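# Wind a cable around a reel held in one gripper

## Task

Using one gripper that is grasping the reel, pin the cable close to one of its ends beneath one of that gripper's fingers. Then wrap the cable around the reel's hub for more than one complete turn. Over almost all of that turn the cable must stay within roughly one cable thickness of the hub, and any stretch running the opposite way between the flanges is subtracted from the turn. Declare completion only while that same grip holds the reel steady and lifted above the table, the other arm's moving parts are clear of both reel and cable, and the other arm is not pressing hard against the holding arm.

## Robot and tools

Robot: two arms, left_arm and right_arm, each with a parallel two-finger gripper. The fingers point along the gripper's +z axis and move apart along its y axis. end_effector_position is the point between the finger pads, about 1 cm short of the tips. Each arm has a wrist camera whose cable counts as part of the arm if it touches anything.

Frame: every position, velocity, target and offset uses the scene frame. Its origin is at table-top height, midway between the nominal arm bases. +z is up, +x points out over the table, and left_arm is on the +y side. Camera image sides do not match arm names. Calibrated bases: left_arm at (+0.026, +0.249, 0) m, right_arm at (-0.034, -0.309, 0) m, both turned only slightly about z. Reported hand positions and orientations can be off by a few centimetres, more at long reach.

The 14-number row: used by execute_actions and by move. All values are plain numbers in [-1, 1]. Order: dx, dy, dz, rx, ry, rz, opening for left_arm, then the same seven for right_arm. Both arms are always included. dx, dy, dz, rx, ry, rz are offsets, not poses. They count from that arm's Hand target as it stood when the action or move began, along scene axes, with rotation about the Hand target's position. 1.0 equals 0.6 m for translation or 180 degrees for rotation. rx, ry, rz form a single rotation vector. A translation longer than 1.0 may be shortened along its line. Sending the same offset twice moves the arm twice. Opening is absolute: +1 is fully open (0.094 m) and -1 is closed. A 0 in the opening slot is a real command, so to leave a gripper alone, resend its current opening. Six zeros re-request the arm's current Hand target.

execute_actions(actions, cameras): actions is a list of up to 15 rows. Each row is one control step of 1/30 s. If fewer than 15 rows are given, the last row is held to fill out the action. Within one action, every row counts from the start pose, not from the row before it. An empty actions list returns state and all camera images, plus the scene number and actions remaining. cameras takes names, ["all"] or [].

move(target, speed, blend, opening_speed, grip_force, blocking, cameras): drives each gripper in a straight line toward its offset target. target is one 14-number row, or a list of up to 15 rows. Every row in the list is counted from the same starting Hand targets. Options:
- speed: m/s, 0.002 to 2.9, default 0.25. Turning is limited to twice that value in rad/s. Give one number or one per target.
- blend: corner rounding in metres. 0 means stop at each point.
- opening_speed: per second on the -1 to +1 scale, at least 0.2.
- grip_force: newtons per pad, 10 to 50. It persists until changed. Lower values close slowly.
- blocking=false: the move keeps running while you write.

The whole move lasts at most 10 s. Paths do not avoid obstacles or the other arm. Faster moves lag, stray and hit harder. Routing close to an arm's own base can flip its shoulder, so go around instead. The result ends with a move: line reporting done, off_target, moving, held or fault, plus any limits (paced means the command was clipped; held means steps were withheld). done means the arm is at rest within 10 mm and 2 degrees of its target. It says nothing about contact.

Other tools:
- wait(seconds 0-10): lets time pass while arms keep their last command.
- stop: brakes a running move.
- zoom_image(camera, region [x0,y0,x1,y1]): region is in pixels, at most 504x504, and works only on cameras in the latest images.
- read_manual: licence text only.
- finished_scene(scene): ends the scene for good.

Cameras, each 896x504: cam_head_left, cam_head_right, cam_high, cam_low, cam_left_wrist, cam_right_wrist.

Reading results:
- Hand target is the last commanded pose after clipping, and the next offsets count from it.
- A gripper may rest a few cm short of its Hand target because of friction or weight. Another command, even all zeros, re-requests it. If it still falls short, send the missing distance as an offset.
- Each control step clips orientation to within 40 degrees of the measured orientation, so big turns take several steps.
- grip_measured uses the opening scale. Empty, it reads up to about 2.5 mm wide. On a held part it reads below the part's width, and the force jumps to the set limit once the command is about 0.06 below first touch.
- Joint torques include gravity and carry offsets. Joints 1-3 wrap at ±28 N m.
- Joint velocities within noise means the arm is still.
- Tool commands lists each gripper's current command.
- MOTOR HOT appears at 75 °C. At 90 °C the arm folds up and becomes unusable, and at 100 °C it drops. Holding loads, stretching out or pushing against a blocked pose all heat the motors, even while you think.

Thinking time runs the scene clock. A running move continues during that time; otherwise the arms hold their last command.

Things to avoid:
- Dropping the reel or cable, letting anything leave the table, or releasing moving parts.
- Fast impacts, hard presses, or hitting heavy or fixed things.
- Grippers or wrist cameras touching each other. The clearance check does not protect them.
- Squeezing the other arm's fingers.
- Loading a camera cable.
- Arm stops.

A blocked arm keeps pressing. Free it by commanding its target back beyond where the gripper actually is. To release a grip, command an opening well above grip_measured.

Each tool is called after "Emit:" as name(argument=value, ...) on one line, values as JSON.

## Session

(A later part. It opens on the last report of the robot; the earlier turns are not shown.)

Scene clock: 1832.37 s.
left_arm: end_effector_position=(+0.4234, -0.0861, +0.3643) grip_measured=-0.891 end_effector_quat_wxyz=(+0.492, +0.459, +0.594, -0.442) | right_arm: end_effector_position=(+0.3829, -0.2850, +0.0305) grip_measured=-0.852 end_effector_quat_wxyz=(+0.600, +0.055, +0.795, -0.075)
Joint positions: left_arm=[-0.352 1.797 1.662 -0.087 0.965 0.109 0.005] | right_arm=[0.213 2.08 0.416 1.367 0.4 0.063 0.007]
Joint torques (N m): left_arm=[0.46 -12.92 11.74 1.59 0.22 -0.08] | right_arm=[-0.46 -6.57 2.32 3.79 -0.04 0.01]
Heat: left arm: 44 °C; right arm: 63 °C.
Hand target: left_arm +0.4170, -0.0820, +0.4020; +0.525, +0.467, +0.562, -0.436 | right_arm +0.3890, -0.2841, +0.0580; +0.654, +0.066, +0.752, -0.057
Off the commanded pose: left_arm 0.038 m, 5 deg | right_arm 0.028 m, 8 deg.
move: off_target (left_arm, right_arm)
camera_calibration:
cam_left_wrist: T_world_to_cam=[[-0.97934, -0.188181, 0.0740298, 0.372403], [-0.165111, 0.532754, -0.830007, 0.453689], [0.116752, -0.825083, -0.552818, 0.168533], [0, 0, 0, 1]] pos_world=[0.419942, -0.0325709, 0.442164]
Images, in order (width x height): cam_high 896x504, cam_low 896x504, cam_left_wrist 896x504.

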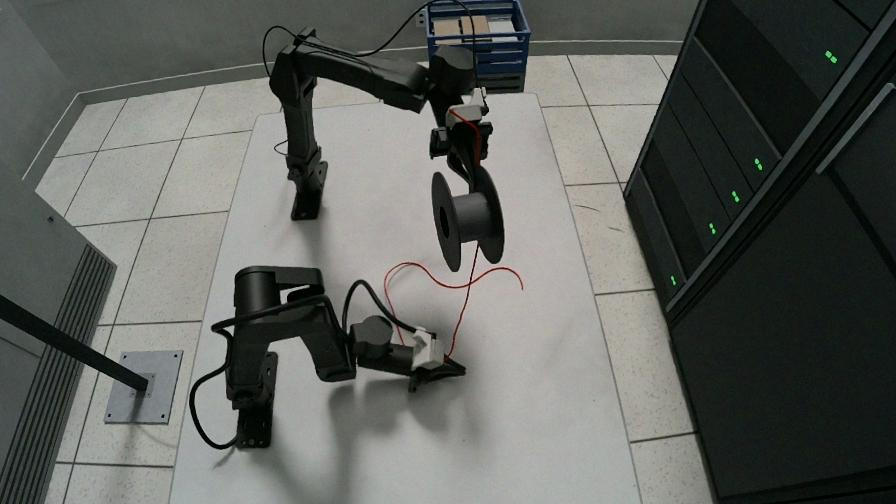

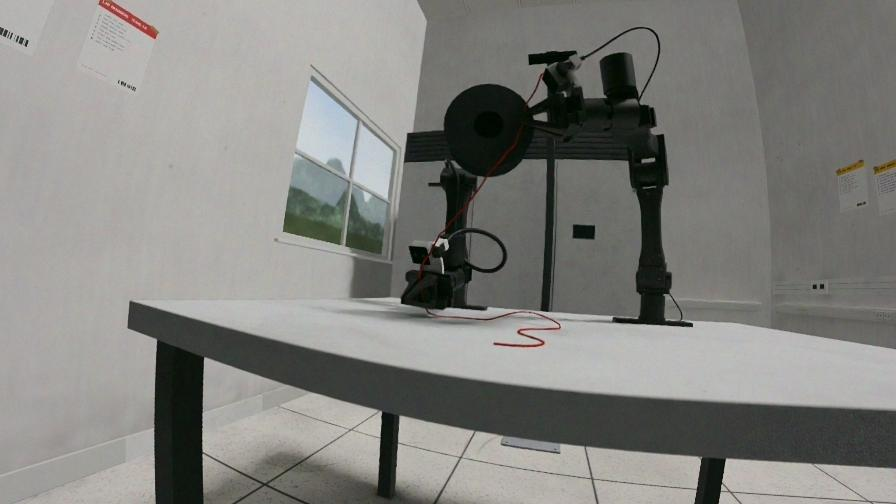

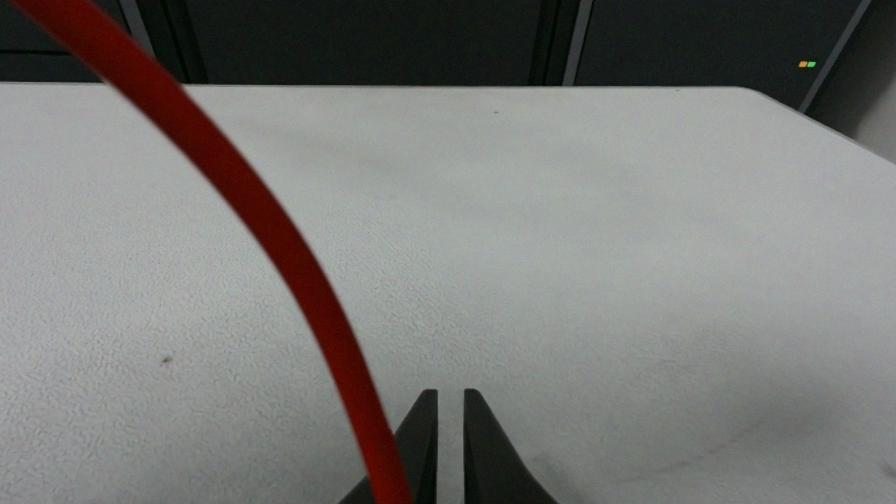

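Emit:
move(target=[[0,0,0,0,0,0,-1,0,0,0,0,0,0,-1],[0,0,0,0,0,0,-1,-0.048,0.1068,0.06,0,0,0,-1],[0,0,0,0,0,0,-1,-0.1233,0.2768,0.1467,0.2477,0.011,0.0969,-1],[0,0,0,0,0,0,-1,-0.1283,0.5768,0.365,0.492,0.0957,0.1404,-1]], speed=0.16, blend=[0, 0.02, 0.03, 0], cameras=["cam_left_wrist", "cam_low", "cam_high", "cam_right_wrist"])

Scene clock: 1916.27 s.
left_arm: end_effector_position=(+0.4234, -0.0861, +0.3644) grip_measured=-0.891 end_effector_quat_wxyz=(+0.492, +0.459, +0.593, -0.442) | right_arm: end_effector_position=(+0.3098, +0.0561, +0.2674) grip_measured=-0.988 end_effector_quat_wxyz=(+0.310, +0.343, +0.660, +0.592)
Joint positions: left_arm=[-0.352 1.797 1.662 -0.087 0.965 0.109 0.005] | right_arm=[0.914 1.577 0.979 0.486 0.315 1.603 0.001]
Joint torques (N m): left_arm=[0.4 -12.96 11.85 1.61 0.16 -0.05] | right_arm=[0.36 -6.74 9.58 1.99 0.01 -0.02]
Heat: left arm: 45 °C; right arm: 80 °C. Fold the right arm in close to its base, or ease its load, before you think long.
Hand target: left_arm +0.4170, -0.0820, +0.4019; +0.525, +0.467, +0.562, -0.436 | right_arm +0.3120, +0.0619, +0.2771; +0.312, +0.340, +0.654, +0.599
Off the commanded pose: left_arm 0.038 m, 5 deg | right_arm 0.011 m, 1 deg.
MOTOR HOT: joint 4 (wrist pitch) of the right arm reports 80 °C; the controller's stop level is 90 °C. To cool a motor, set the load down, stop pushing, or move to a pose that needs little force.
move: off_target (left_arm, right_arm)
camera_calibration:
cam_left_wrist: T_world_to_cam=[[-0.979368, -0.18817, 0.0736957, 0.372556], [-0.164809, 0.532669, -0.830121, 0.453693], [0.116948, -0.82514, -0.552691, 0.168449], [0, 0, 0, 1]] pos_world=[0.419942, -0.032571, 0.442264]
cam_right_wrist: T_world_to_cam=[[-0.0634333, -0.0611305, -0.996112, 0.290914], [-0.849284, 0.52749, 0.0217115, 0.267865], [0.524112, 0.847359, -0.0853775, -0.0922618], [0, 0, 0, 1]] pos_world=[0.294303, -0.0453339, 0.27609]
Images, in order (width x height): cam_high 896x504, cam_low 896x504, cam_left_wrist 896x504, cam_right_wrist 896x504.

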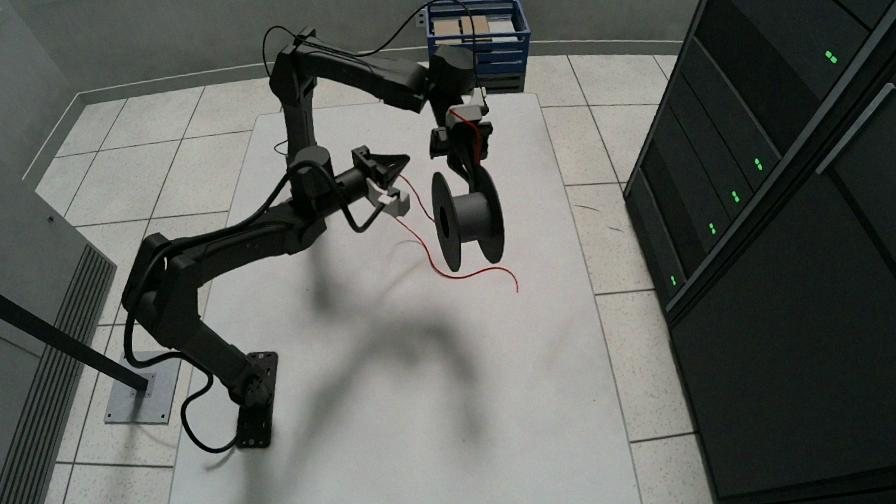

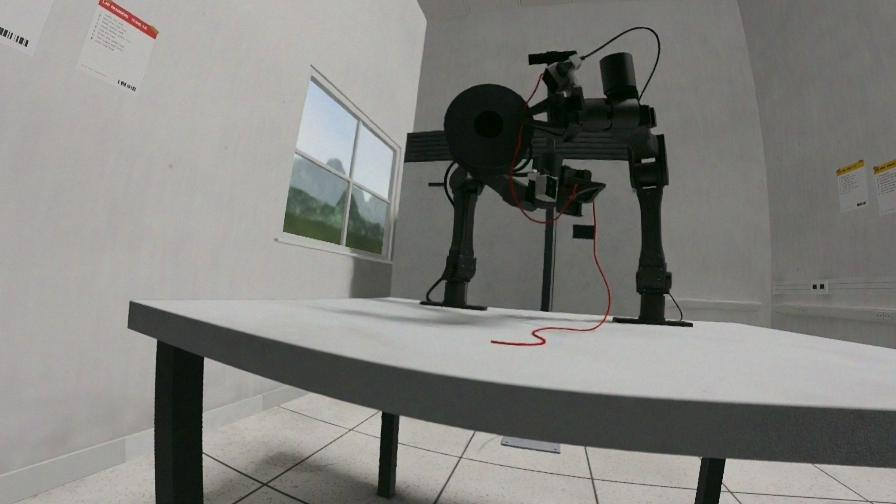

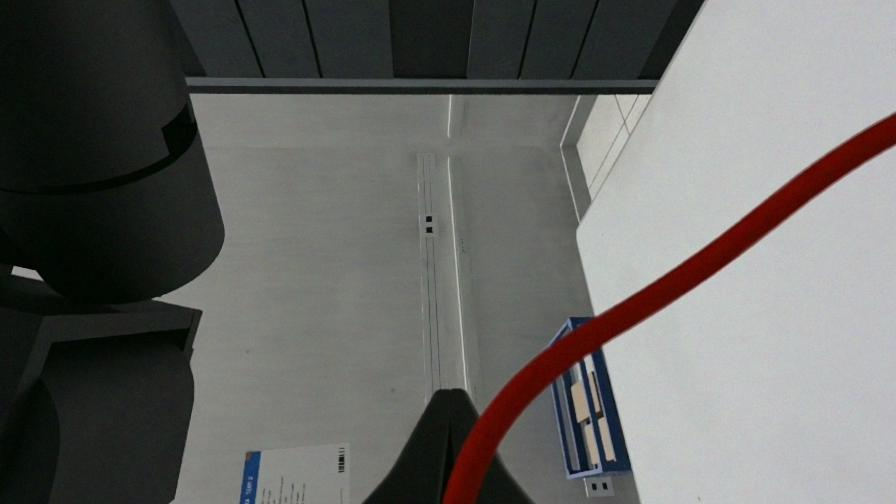

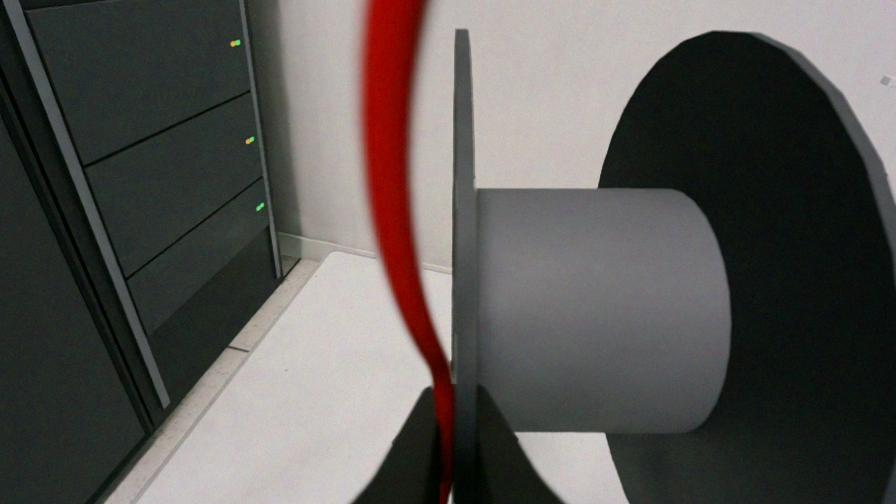

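Emit:
move(target=[[0,0,0,0,0,0,-1,-0.1083,-0.0732,0.1248,0,0,0,-1],[0,0,0,0,0,0,-1,-0.0883,-0.0848,0.2715,0,0,0,-1],[0,0,0,0,0,0,-1,0.0017,-0.0332,0.4598,0.0935,-0.0356,0.0028,-1],[0,0,0,0,0,0,-1,0.055,-0.1165,0.4582,0.1353,-0.0272,-0.0319,-1],[0,0,0,0,0,0,-1,0.0333,-0.2632,0.5248,0.167,-0.0208,-0.0835,-1]], speed=0.15, blend=[0.02, 0.02, 0.02, 0.02, 0], cameras=["cam_left_wrist", "cam_low", "cam_high", "cam_right_wrist"])

Scene clock: 1932.57 s.
left_arm: end_effector_position=(+0.4235, -0.0861, +0.3645) grip_measured=-0.891 end_effector_quat_wxyz=(+0.492, +0.459, +0.593, -0.442) | right_arm: end_effector_position=(+0.3407, -0.0848, +0.5737) grip_measured=-0.988 end_effector_quat_wxyz=(+0.304, +0.475, +0.435, +0.702)
Joint positions: left_arm=[-0.352 1.797 1.662 -0.086 0.965 0.109 0.005] | right_arm=[0.663 1.466 1.859 -0.212 0.336 1.932 0.001]
Joint torques (N m): left_arm=[0.4 -13.03 11.71 1.64 0.2 -0.09] | right_arm=[-0.28 -7.02 7.94 1.84 0.05 0.05]
Heat: left arm: 45 °C; right arm: 76 °C. Fold the right arm in close to its base, or ease its load, before you think long.
Hand target: left_arm +0.4170, -0.0820, +0.4020; +0.525, +0.467, +0.562, -0.436 | right_arm +0.3320, -0.0958, +0.5919; +0.309, +0.472, +0.417, +0.713
Off the commanded pose: left_arm 0.038 m, 5 deg | right_arm 0.023 m, 3 deg.
MOTOR HOT: still on. Joint 4 (wrist pitch) of the right arm reports 76 °C.
move: off_target (left_arm, right_arm)
camera_calibration:
cam_left_wrist: T_world_to_cam=[[-0.979416, -0.188168, 0.0730522, 0.372756], [-0.164224, 0.532401, -0.83041, 0.453633], [0.117363, -0.825314, -0.552343, 0.168182], [0, 0, 0, 1]] pos_world=[0.419842, -0.0325711, 0.442365]
cam_right_wrist: T_world_to_cam=[[0.0346178, 0.433914, -0.900289, 0.542888], [-0.702113, 0.651634, 0.287072, 0.169899], [0.711223, 0.622167, 0.327215, -0.282533], [0, 0, 0, 1]] pos_world=[0.301438, -0.170496, 0.532431]
Images, in order (width x height): cam_high 896x504, cam_low 896x504, cam_left_wrist 896x504, cam_right_wrist 896x504.

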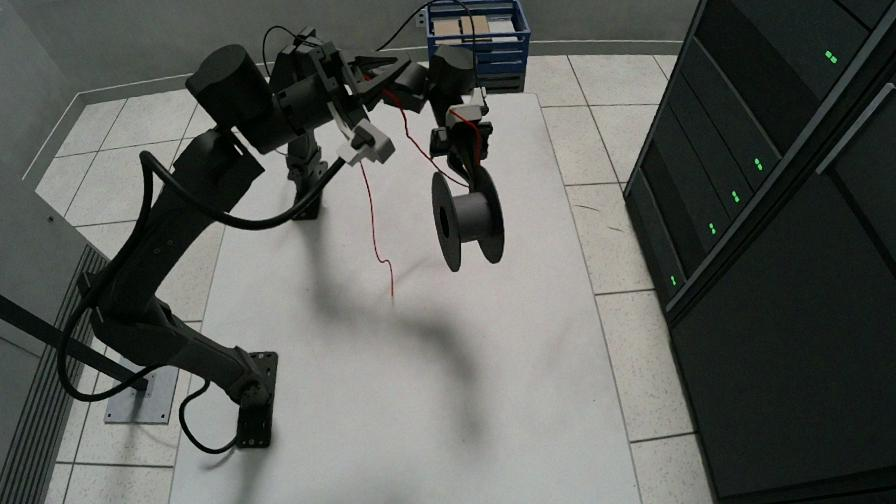

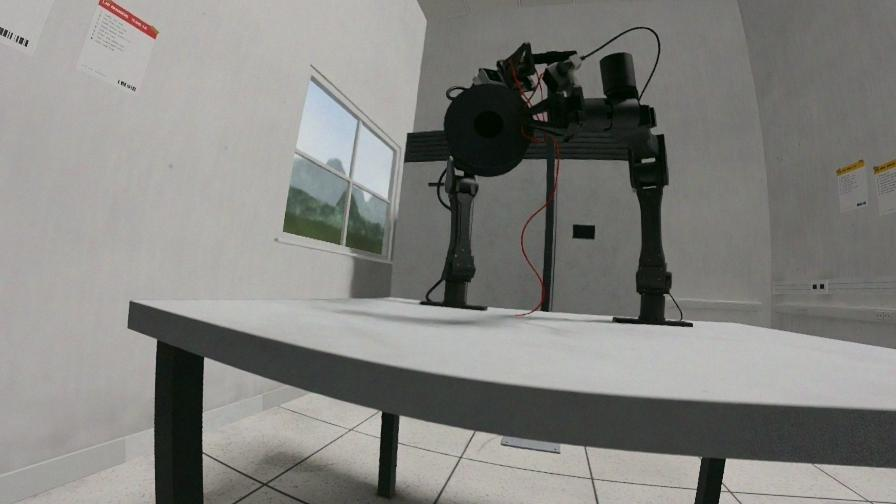

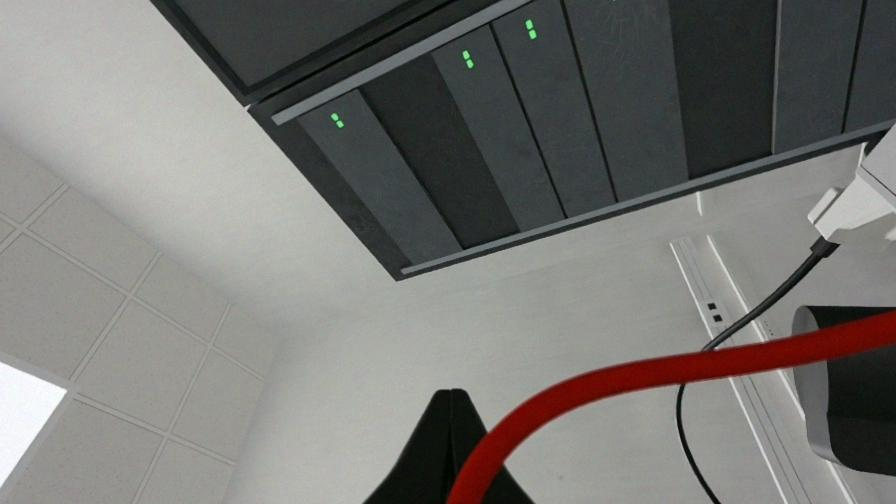

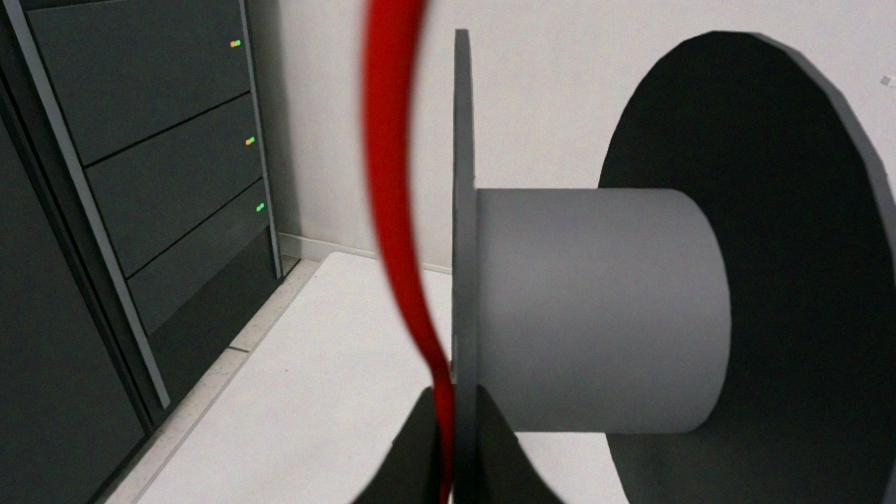

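Emit:
move(target=[[0,0,0,0,0,0,-1,0.015,-0.117,-0.0148,0.0103,0.0254,-0.036,-1],[0,0,0,0,0,0,-1,0.0417,-0.247,-0.0498,0.0103,0.0254,-0.036,-1],[0,0,0,0,0,0,-1,0.065,-0.3603,-0.1865,0.0103,0.0254,-0.036,-1],[0,0,0,0,0,0,-1,0.185,-0.362,-0.2632,0.0103,0.0254,-0.036,-1]], speed=0.15, blend=[0.02, 0.03, 0.02, 0], cameras=["cam_left_wrist", "cam_low", "cam_high", "cam_right_wrist"])

Scene clock: 1952.83 s.
left_arm: end_effector_position=(+0.4236, -0.0862, +0.3654) grip_measured=-0.891 end_effector_quat_wxyz=(+0.494, +0.459, +0.592, -0.442) | right_arm: end_effector_position=(+0.4430, -0.3130, +0.4329) grip_measured=-0.988 end_effector_quat_wxyz=(+0.319, +0.529, +0.394, +0.680)
Joint positions: left_arm=[-0.352 1.797 1.662 -0.081 0.965 0.109 0.005] | right_arm=[-0.146 1.431 1.27 0.298 -0.334 2.108 0.001]
Joint torques (N m): left_arm=[0.53 -13.05 11.85 1.59 0.21 -0.11] | right_arm=[0.42 -6.53 6.72 2.06 0.14 0.01]
Heat: left arm: 45 °C; right arm: 74 °C. Fold the right arm in close to its base, or ease its load, before you think long.
Hand target: left_arm +0.4170, -0.0820, +0.4020; +0.525, +0.467, +0.562, -0.436 | right_arm +0.4430, -0.3130, +0.4341; +0.324, +0.527, +0.390, +0.682
Off the commanded pose: left_arm 0.037 m, 5 deg | right_arm 0.001 m, 1 deg.
MOTOR HOT: still on. Joint 4 (wrist pitch) of the right arm reports 74 °C.
move: off_target (left_arm)
camera_calibration:
cam_left_wrist: T_world_to_cam=[[-0.979736, -0.188046, 0.068966, 0.374576], [-0.160449, 0.530745, -0.832206, 0.453306], [0.119889, -0.826407, -0.550161, 0.166601], [0, 0, 0, 1]] pos_world=[0.419745, -0.0324722, 0.443069]
cam_right_wrist: T_world_to_cam=[[0.0376471, 0.479521, -0.876723, 0.514408], [-0.601289, 0.711614, 0.363396, 0.371942], [0.798144, 0.513483, 0.315121, -0.234512], [0, 0, 0, 1]] pos_world=[0.391453, -0.390931, 0.38973]
Images, in order (width x height): cam_high 896x504, cam_low 896x504, cam_left_wrist 896x504, cam_right_wrist 896x504.

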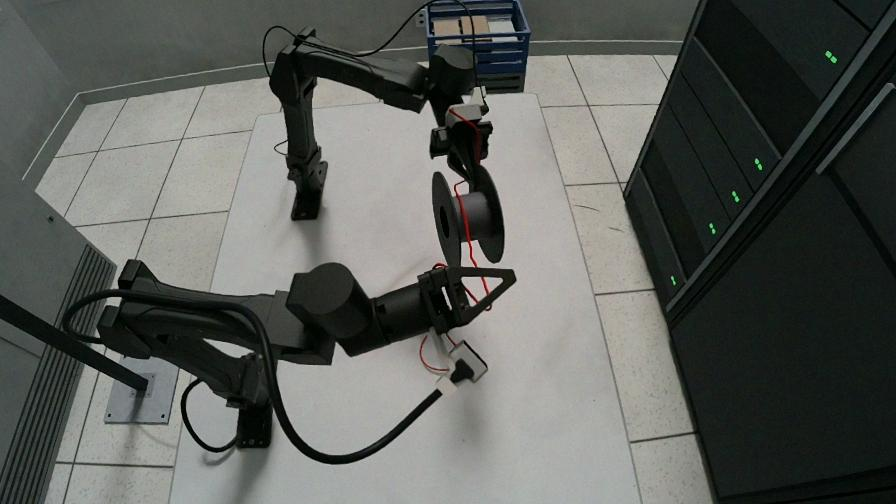

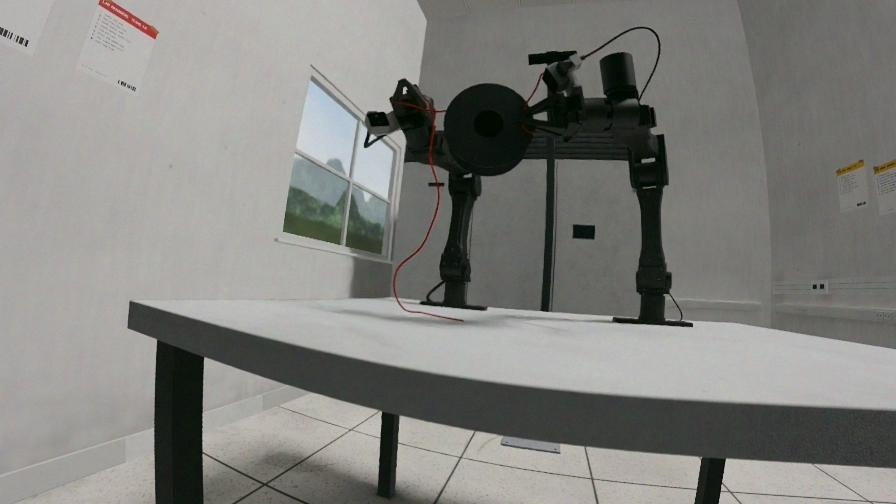

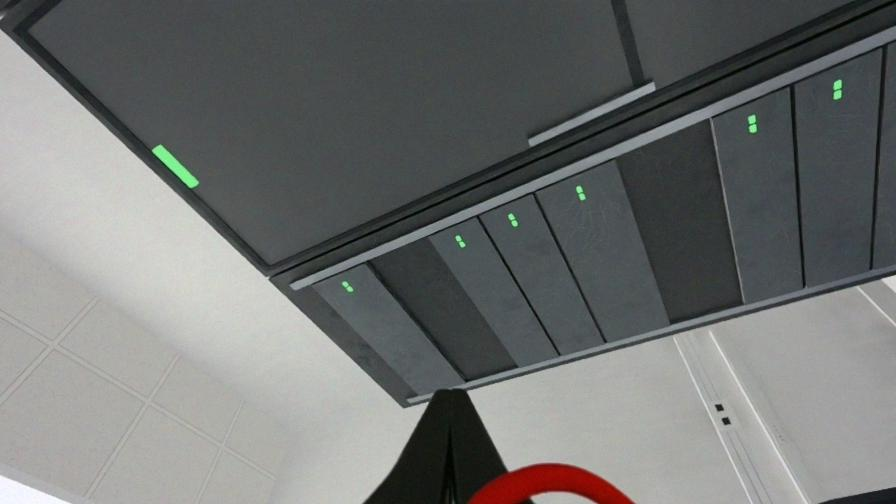

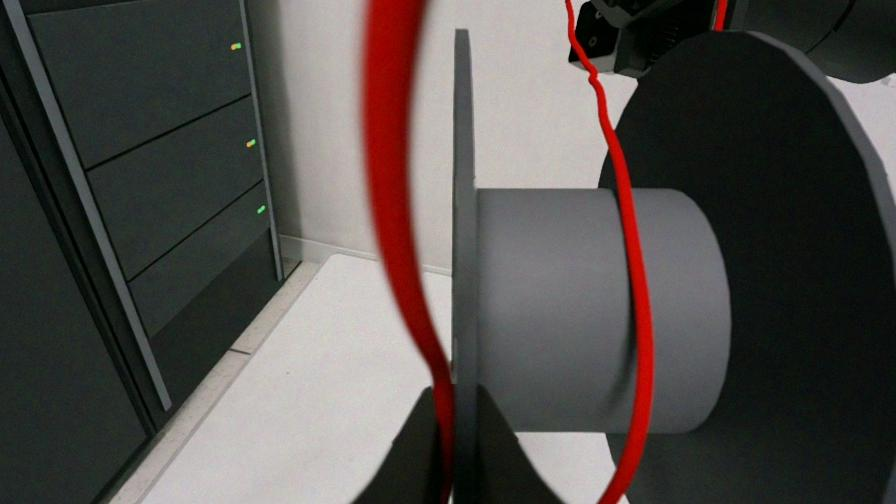

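Emit:
move(target=[[0,0,0,0,0,0,-1,0.0417,0.01,-0.1552,0,0,0,-1],[0,0,0,0,0,0,-1,0.0283,0.085,-0.3135,0.0025,0.0458,0.0008,-1],[0,0,0,0,0,0,-1,0.0167,0.185,-0.4152,0.0025,0.0458,0.0008,-1]], speed=0.13, blend=[0.02, 0.02, 0], cameras=["cam_left_wrist", "cam_low", "cam_high", "cam_right_wrist"])

Scene clock: 1990.37 s.
left_arm: end_effector_position=(+0.4256, -0.0847, +0.3582) grip_measured=-0.891 end_effector_quat_wxyz=(+0.483, +0.451, +0.608, -0.439) | right_arm: end_effector_position=(+0.4536, -0.2005, +0.2107) grip_measured=-0.988 end_effector_quat_wxyz=(+0.294, +0.556, +0.396, +0.669)
Joint positions: left_arm=[-0.352 1.797 1.662 -0.12 0.947 0.109 0.005] | right_arm=[0.212 1.783 0.732 1.119 0.017 2.108 0.001]
Joint torques (N m): left_arm=[0.38 -13.09 11.4 1.85 0.32 -0.04] | right_arm=[0.02 -6.43 4.37 1.69 0.1 -0.1]
Heat: left arm: 45 °C; right arm: 73 °C. Fold the right arm in close to its base, or ease its load, before you think long.
Hand target: left_arm +0.4169, -0.0821, +0.4019; +0.525, +0.467, +0.562, -0.436 | right_arm +0.4530, -0.2021, +0.1849; +0.292, +0.576, +0.411, +0.644
Off the commanded pose: left_arm 0.045 m, 7 deg | right_arm 0.026 m, 4 deg.
MOTOR HOT: still on. Joint 4 (wrist pitch) of the right arm reports 73 °C.
move: off_target (left_arm, right_arm)
camera_calibration:
cam_left_wrist: T_world_to_cam=[[-0.973272, -0.207767, 0.0978512, 0.362408], [-0.198026, 0.543454, -0.815747, 0.458018], [0.116307, -0.813321, -0.570072, 0.173435], [0, 0, 0, 1]] pos_world=[0.42325, -0.0325569, 0.437036]
cam_right_wrist: T_world_to_cam=[[-0.0270476, 0.507966, -0.860952, 0.296978], [-0.579386, 0.693883, 0.427596, 0.351949], [0.814605, 0.510389, 0.27554, -0.230438], [0, 0, 0, 1]] pos_world=[0.399662, -0.277453, 0.168687]
Images, in order (width x height): cam_high 896x504, cam_low 896x504, cam_left_wrist 896x504, cam_right_wrist 896x504.

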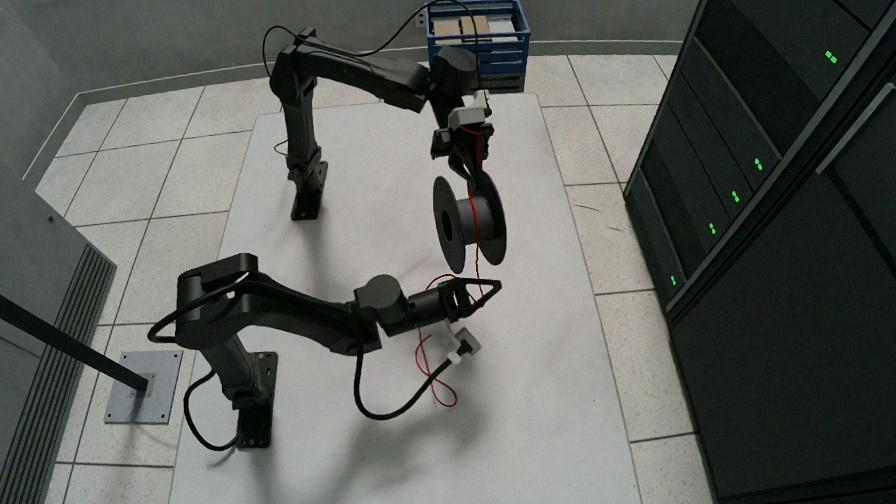

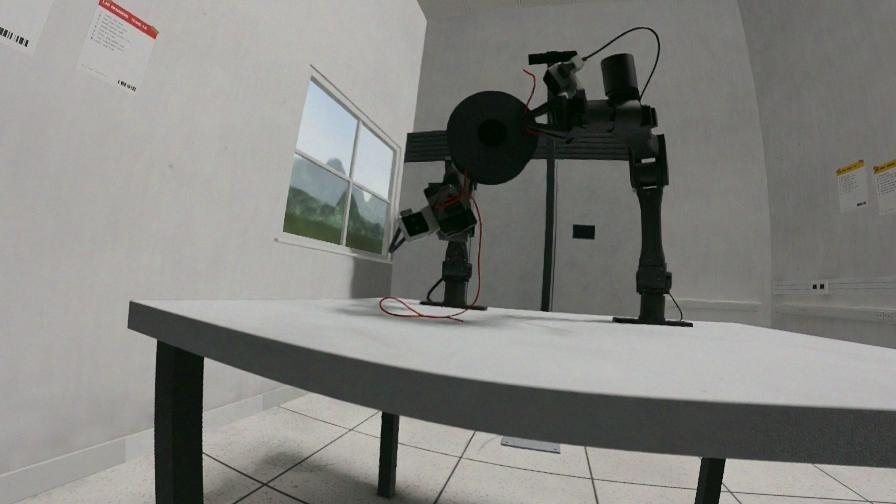

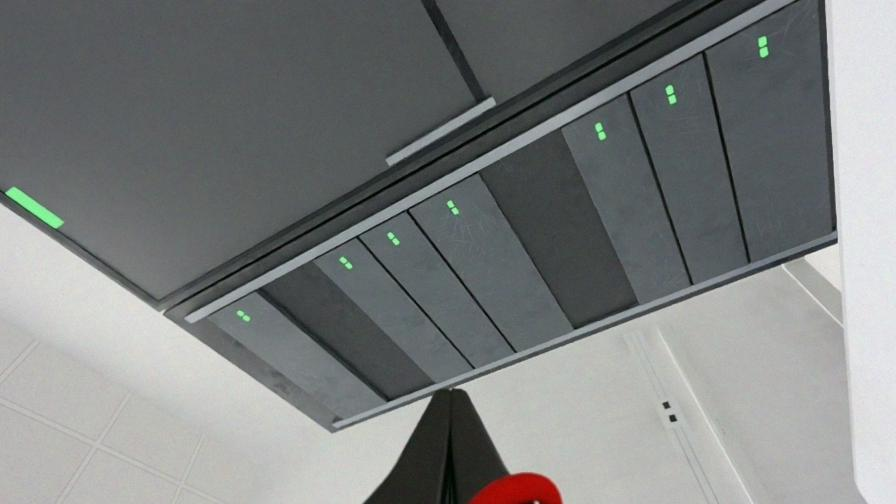

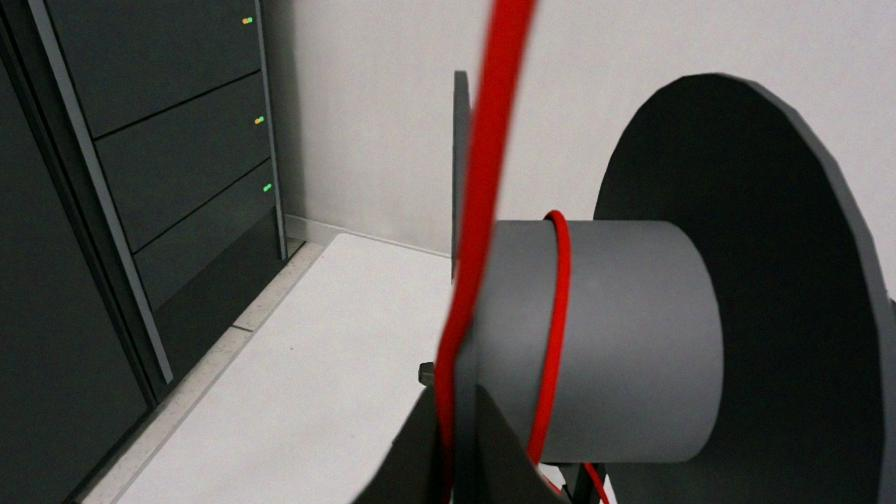

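Emit:
move(target=[[0,0,0,0,0,0,-1,0,0,0.02,0,0,0,-0.85],[0,0,0,0,0,0,-1,0.0117,-0.0433,0.0183,-0.3312,0.0391,-0.029,-0.85],[0,0,0,0,0,0,-1,0.0243,-0.1833,-0.0833,-0.6623,0.0782,-0.0579,-0.85]], speed=0.12, blend=[0, 0.01, 0], cameras=["cam_left_wrist", "cam_low", "cam_high", "cam_right_wrist"])

Scene clock: 2027.13 s.
left_arm: end_effector_position=(+0.4256, -0.0842, +0.3646) grip_measured=-0.891 end_effector_quat_wxyz=(+0.495, +0.457, +0.596, -0.438) | right_arm: end_effector_position=(+0.4705, -0.3064, +0.1448) grip_measured=-0.852 end_effector_quat_wxyz=(+0.653, +0.129, +0.739, -0.102)
Joint positions: left_arm=[-0.349 1.795 1.662 -0.09 0.956 0.113 0.005] | right_arm=[0.163 1.902 0.803 0.955 0.496 0.086 0.007]
Joint torques (N m): left_arm=[0.17 -12.93 11.73 1.61 0.23 -0.14] | right_arm=[-0.47 -7.97 4.72 2.07 0.17 -0.06]
Heat: left arm: 48 °C; right arm: 68 °C.
Hand target: left_arm +0.4168, -0.0821, +0.4021; +0.525, +0.467, +0.562, -0.436 | right_arm +0.4676, -0.3121, +0.1350; +0.646, +0.131, +0.743, -0.114
Off the commanded pose: left_arm 0.038 m, 5 deg | right_arm 0.012 m, 2 deg.
MOTOR HOT: cleared for the motors of the right arm.
move: off_target (left_arm, right_arm)
camera_calibration:
cam_left_wrist: T_world_to_cam=[[-0.977446, -0.199592, 0.0690155, 0.374935], [-0.167415, 0.533104, -0.82932, 0.454042], [0.128733, -0.822169, -0.554495, 0.165722], [0, 0, 0, 1]] pos_world=[0.421159, -0.0309666, 0.442562]
cam_right_wrist: T_world_to_cam=[[-0.304091, -0.952602, -0.00888956, -0.146031], [-0.481523, 0.161751, -0.861378, 0.440951], [0.821988, -0.257657, -0.507886, -0.297332], [0, 0, 0, 1]] pos_world=[0.412324, -0.287042, 0.227517]
Images, in order (width x height): cam_high 896x504, cam_low 896x504, cam_left_wrist 896x504, cam_right_wrist 896x504.

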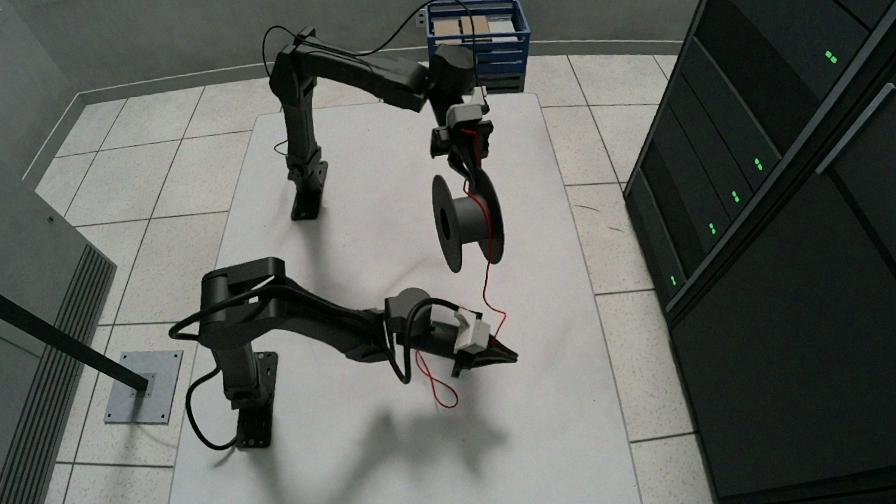

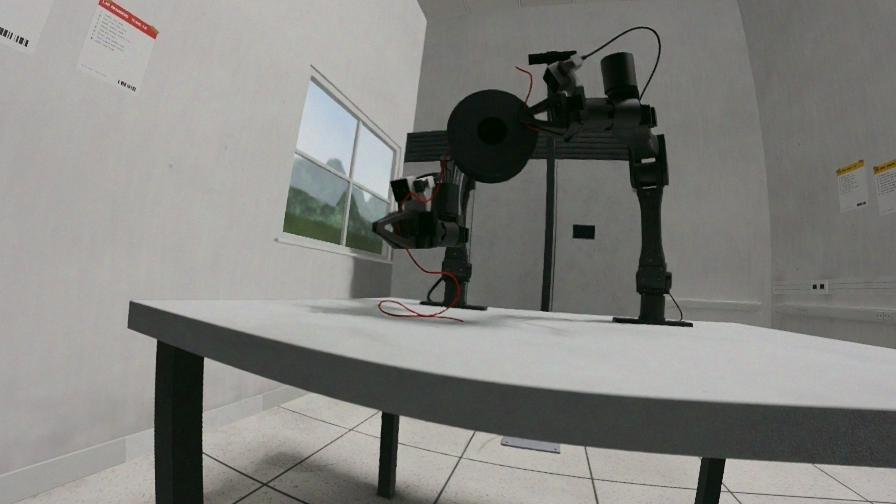

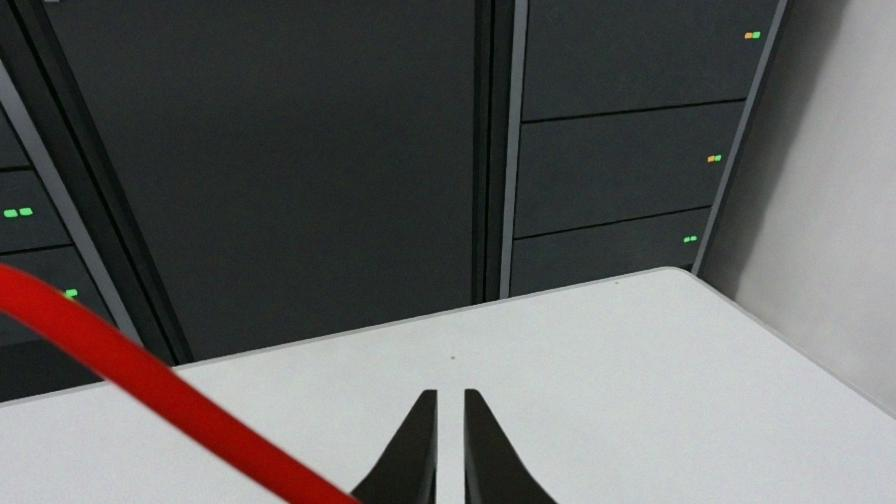

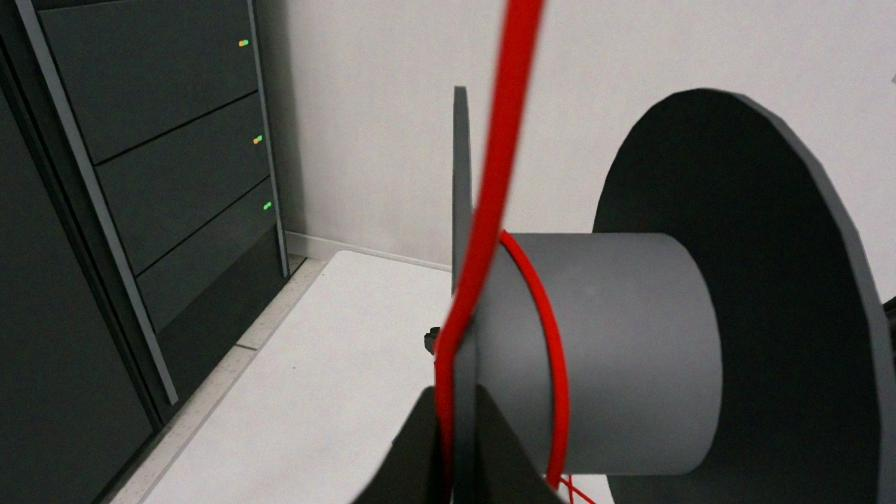

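Emit:
move(target=[0,0,0,0,0,0,-1,0.0073,-0.238,-0.0833,0,0,0,-0.85], speed=0.1, cameras=["cam_left_wrist", "cam_low", "cam_high", "cam_right_wrist"])

Scene clock: 2037.40 s.
left_arm: end_effector_position=(+0.4255, -0.0842, +0.3646) grip_measured=-0.891 end_effector_quat_wxyz=(+0.495, +0.457, +0.596, -0.438) | right_arm: end_effector_position=(+0.4669, -0.4513, +0.0835) grip_measured=-0.852 end_effector_quat_wxyz=(+0.642, +0.133, +0.748, -0.109)
Joint positions: left_arm=[-0.349 1.795 1.662 -0.09 0.957 0.113 0.005] | right_arm=[-0.256 2.111 0.786 1.171 0.096 0.023 0.007]
Joint torques (N m): left_arm=[-0.05 -12.66 11.79 1.66 0.26 -0.09] | right_arm=[-0.25 -8.62 6.41 2.14 0.02 -0.06]
Heat: left arm: 48 °C; right arm: 70 °C.
Hand target: left_arm +0.4168, -0.0821, +0.4021; +0.525, +0.467, +0.562, -0.436 | right_arm +0.4720, -0.4548, +0.0850; +0.646, +0.131, +0.743, -0.113
Off the commanded pose: left_arm 0.039 m, 5 deg | right_arm 0.006 m, 1 deg.
move: off_target (left_arm)
camera_calibration:
cam_left_wrist: T_world_to_cam=[[-0.977587, -0.19885, 0.0691605, 0.374855], [-0.167121, 0.533149, -0.829351, 0.453917], [0.128044, -0.82232, -0.554431, 0.165992], [0, 0, 0, 1]] pos_world=[0.421058, -0.0309668, 0.442562]
cam_right_wrist: T_world_to_cam=[[-0.31829, -0.947993, 0.000562094, -0.277771], [-0.504257, 0.168802, -0.846895, 0.422507], [0.802756, -0.269841, -0.53176, -0.35741], [0, 0, 0, 1]] pos_world=[0.411553, -0.43109, 0.167919]
Images, in order (width x height): cam_high 896x504, cam_low 896x504, cam_left_wrist 896x504, cam_right_wrist 896x504.

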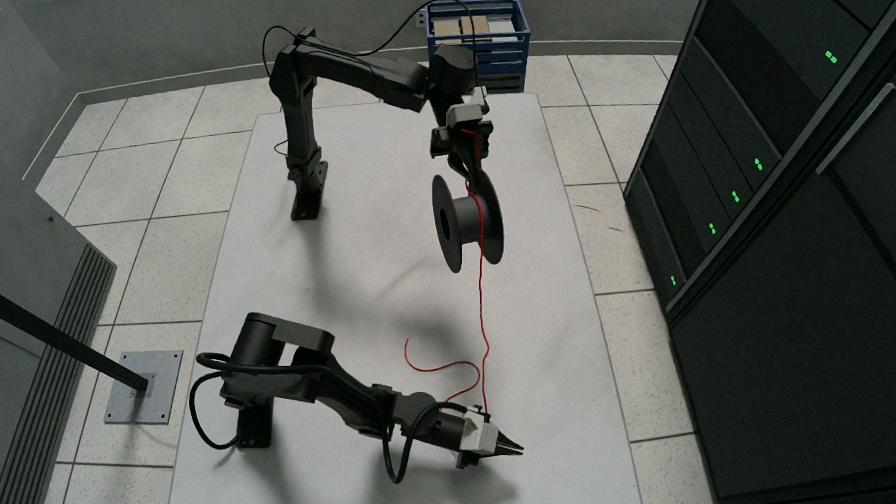

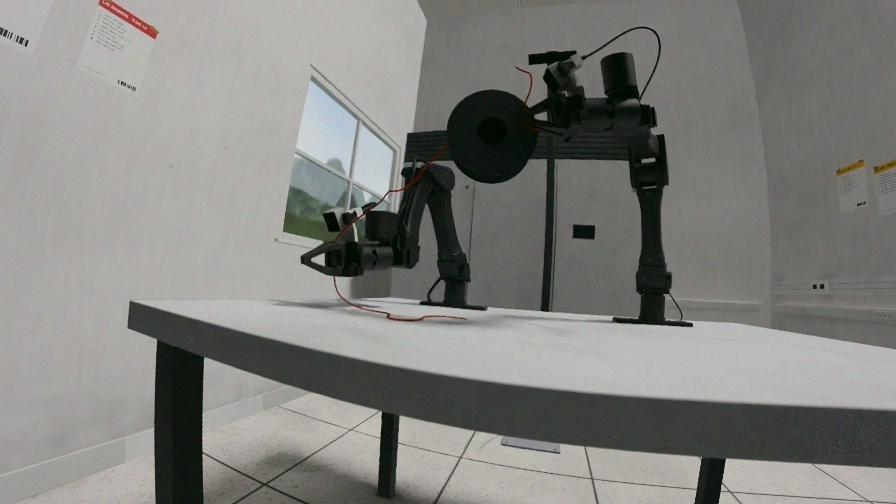

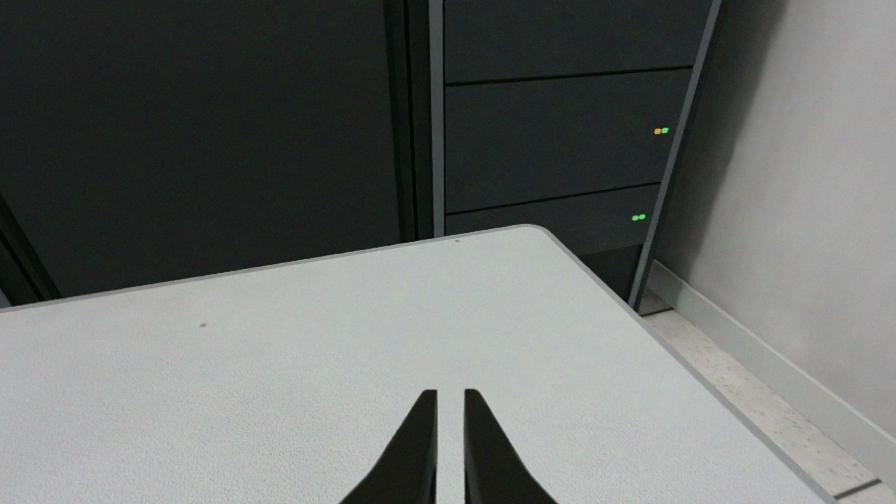

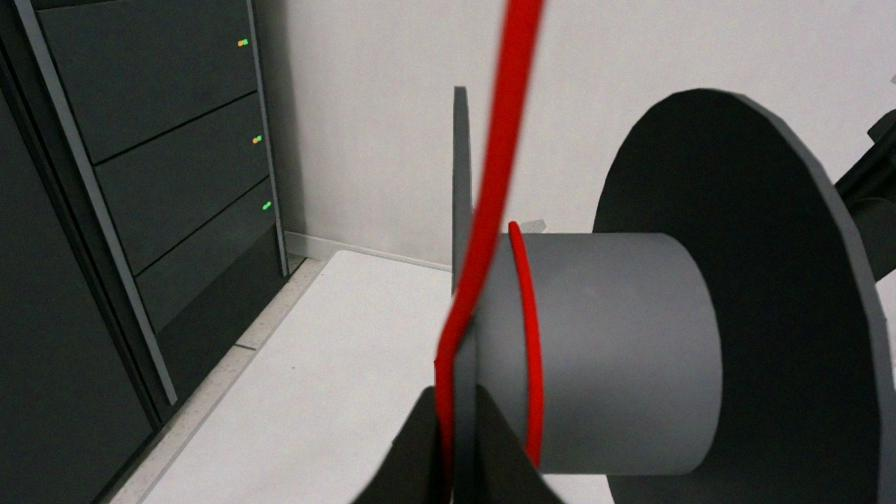

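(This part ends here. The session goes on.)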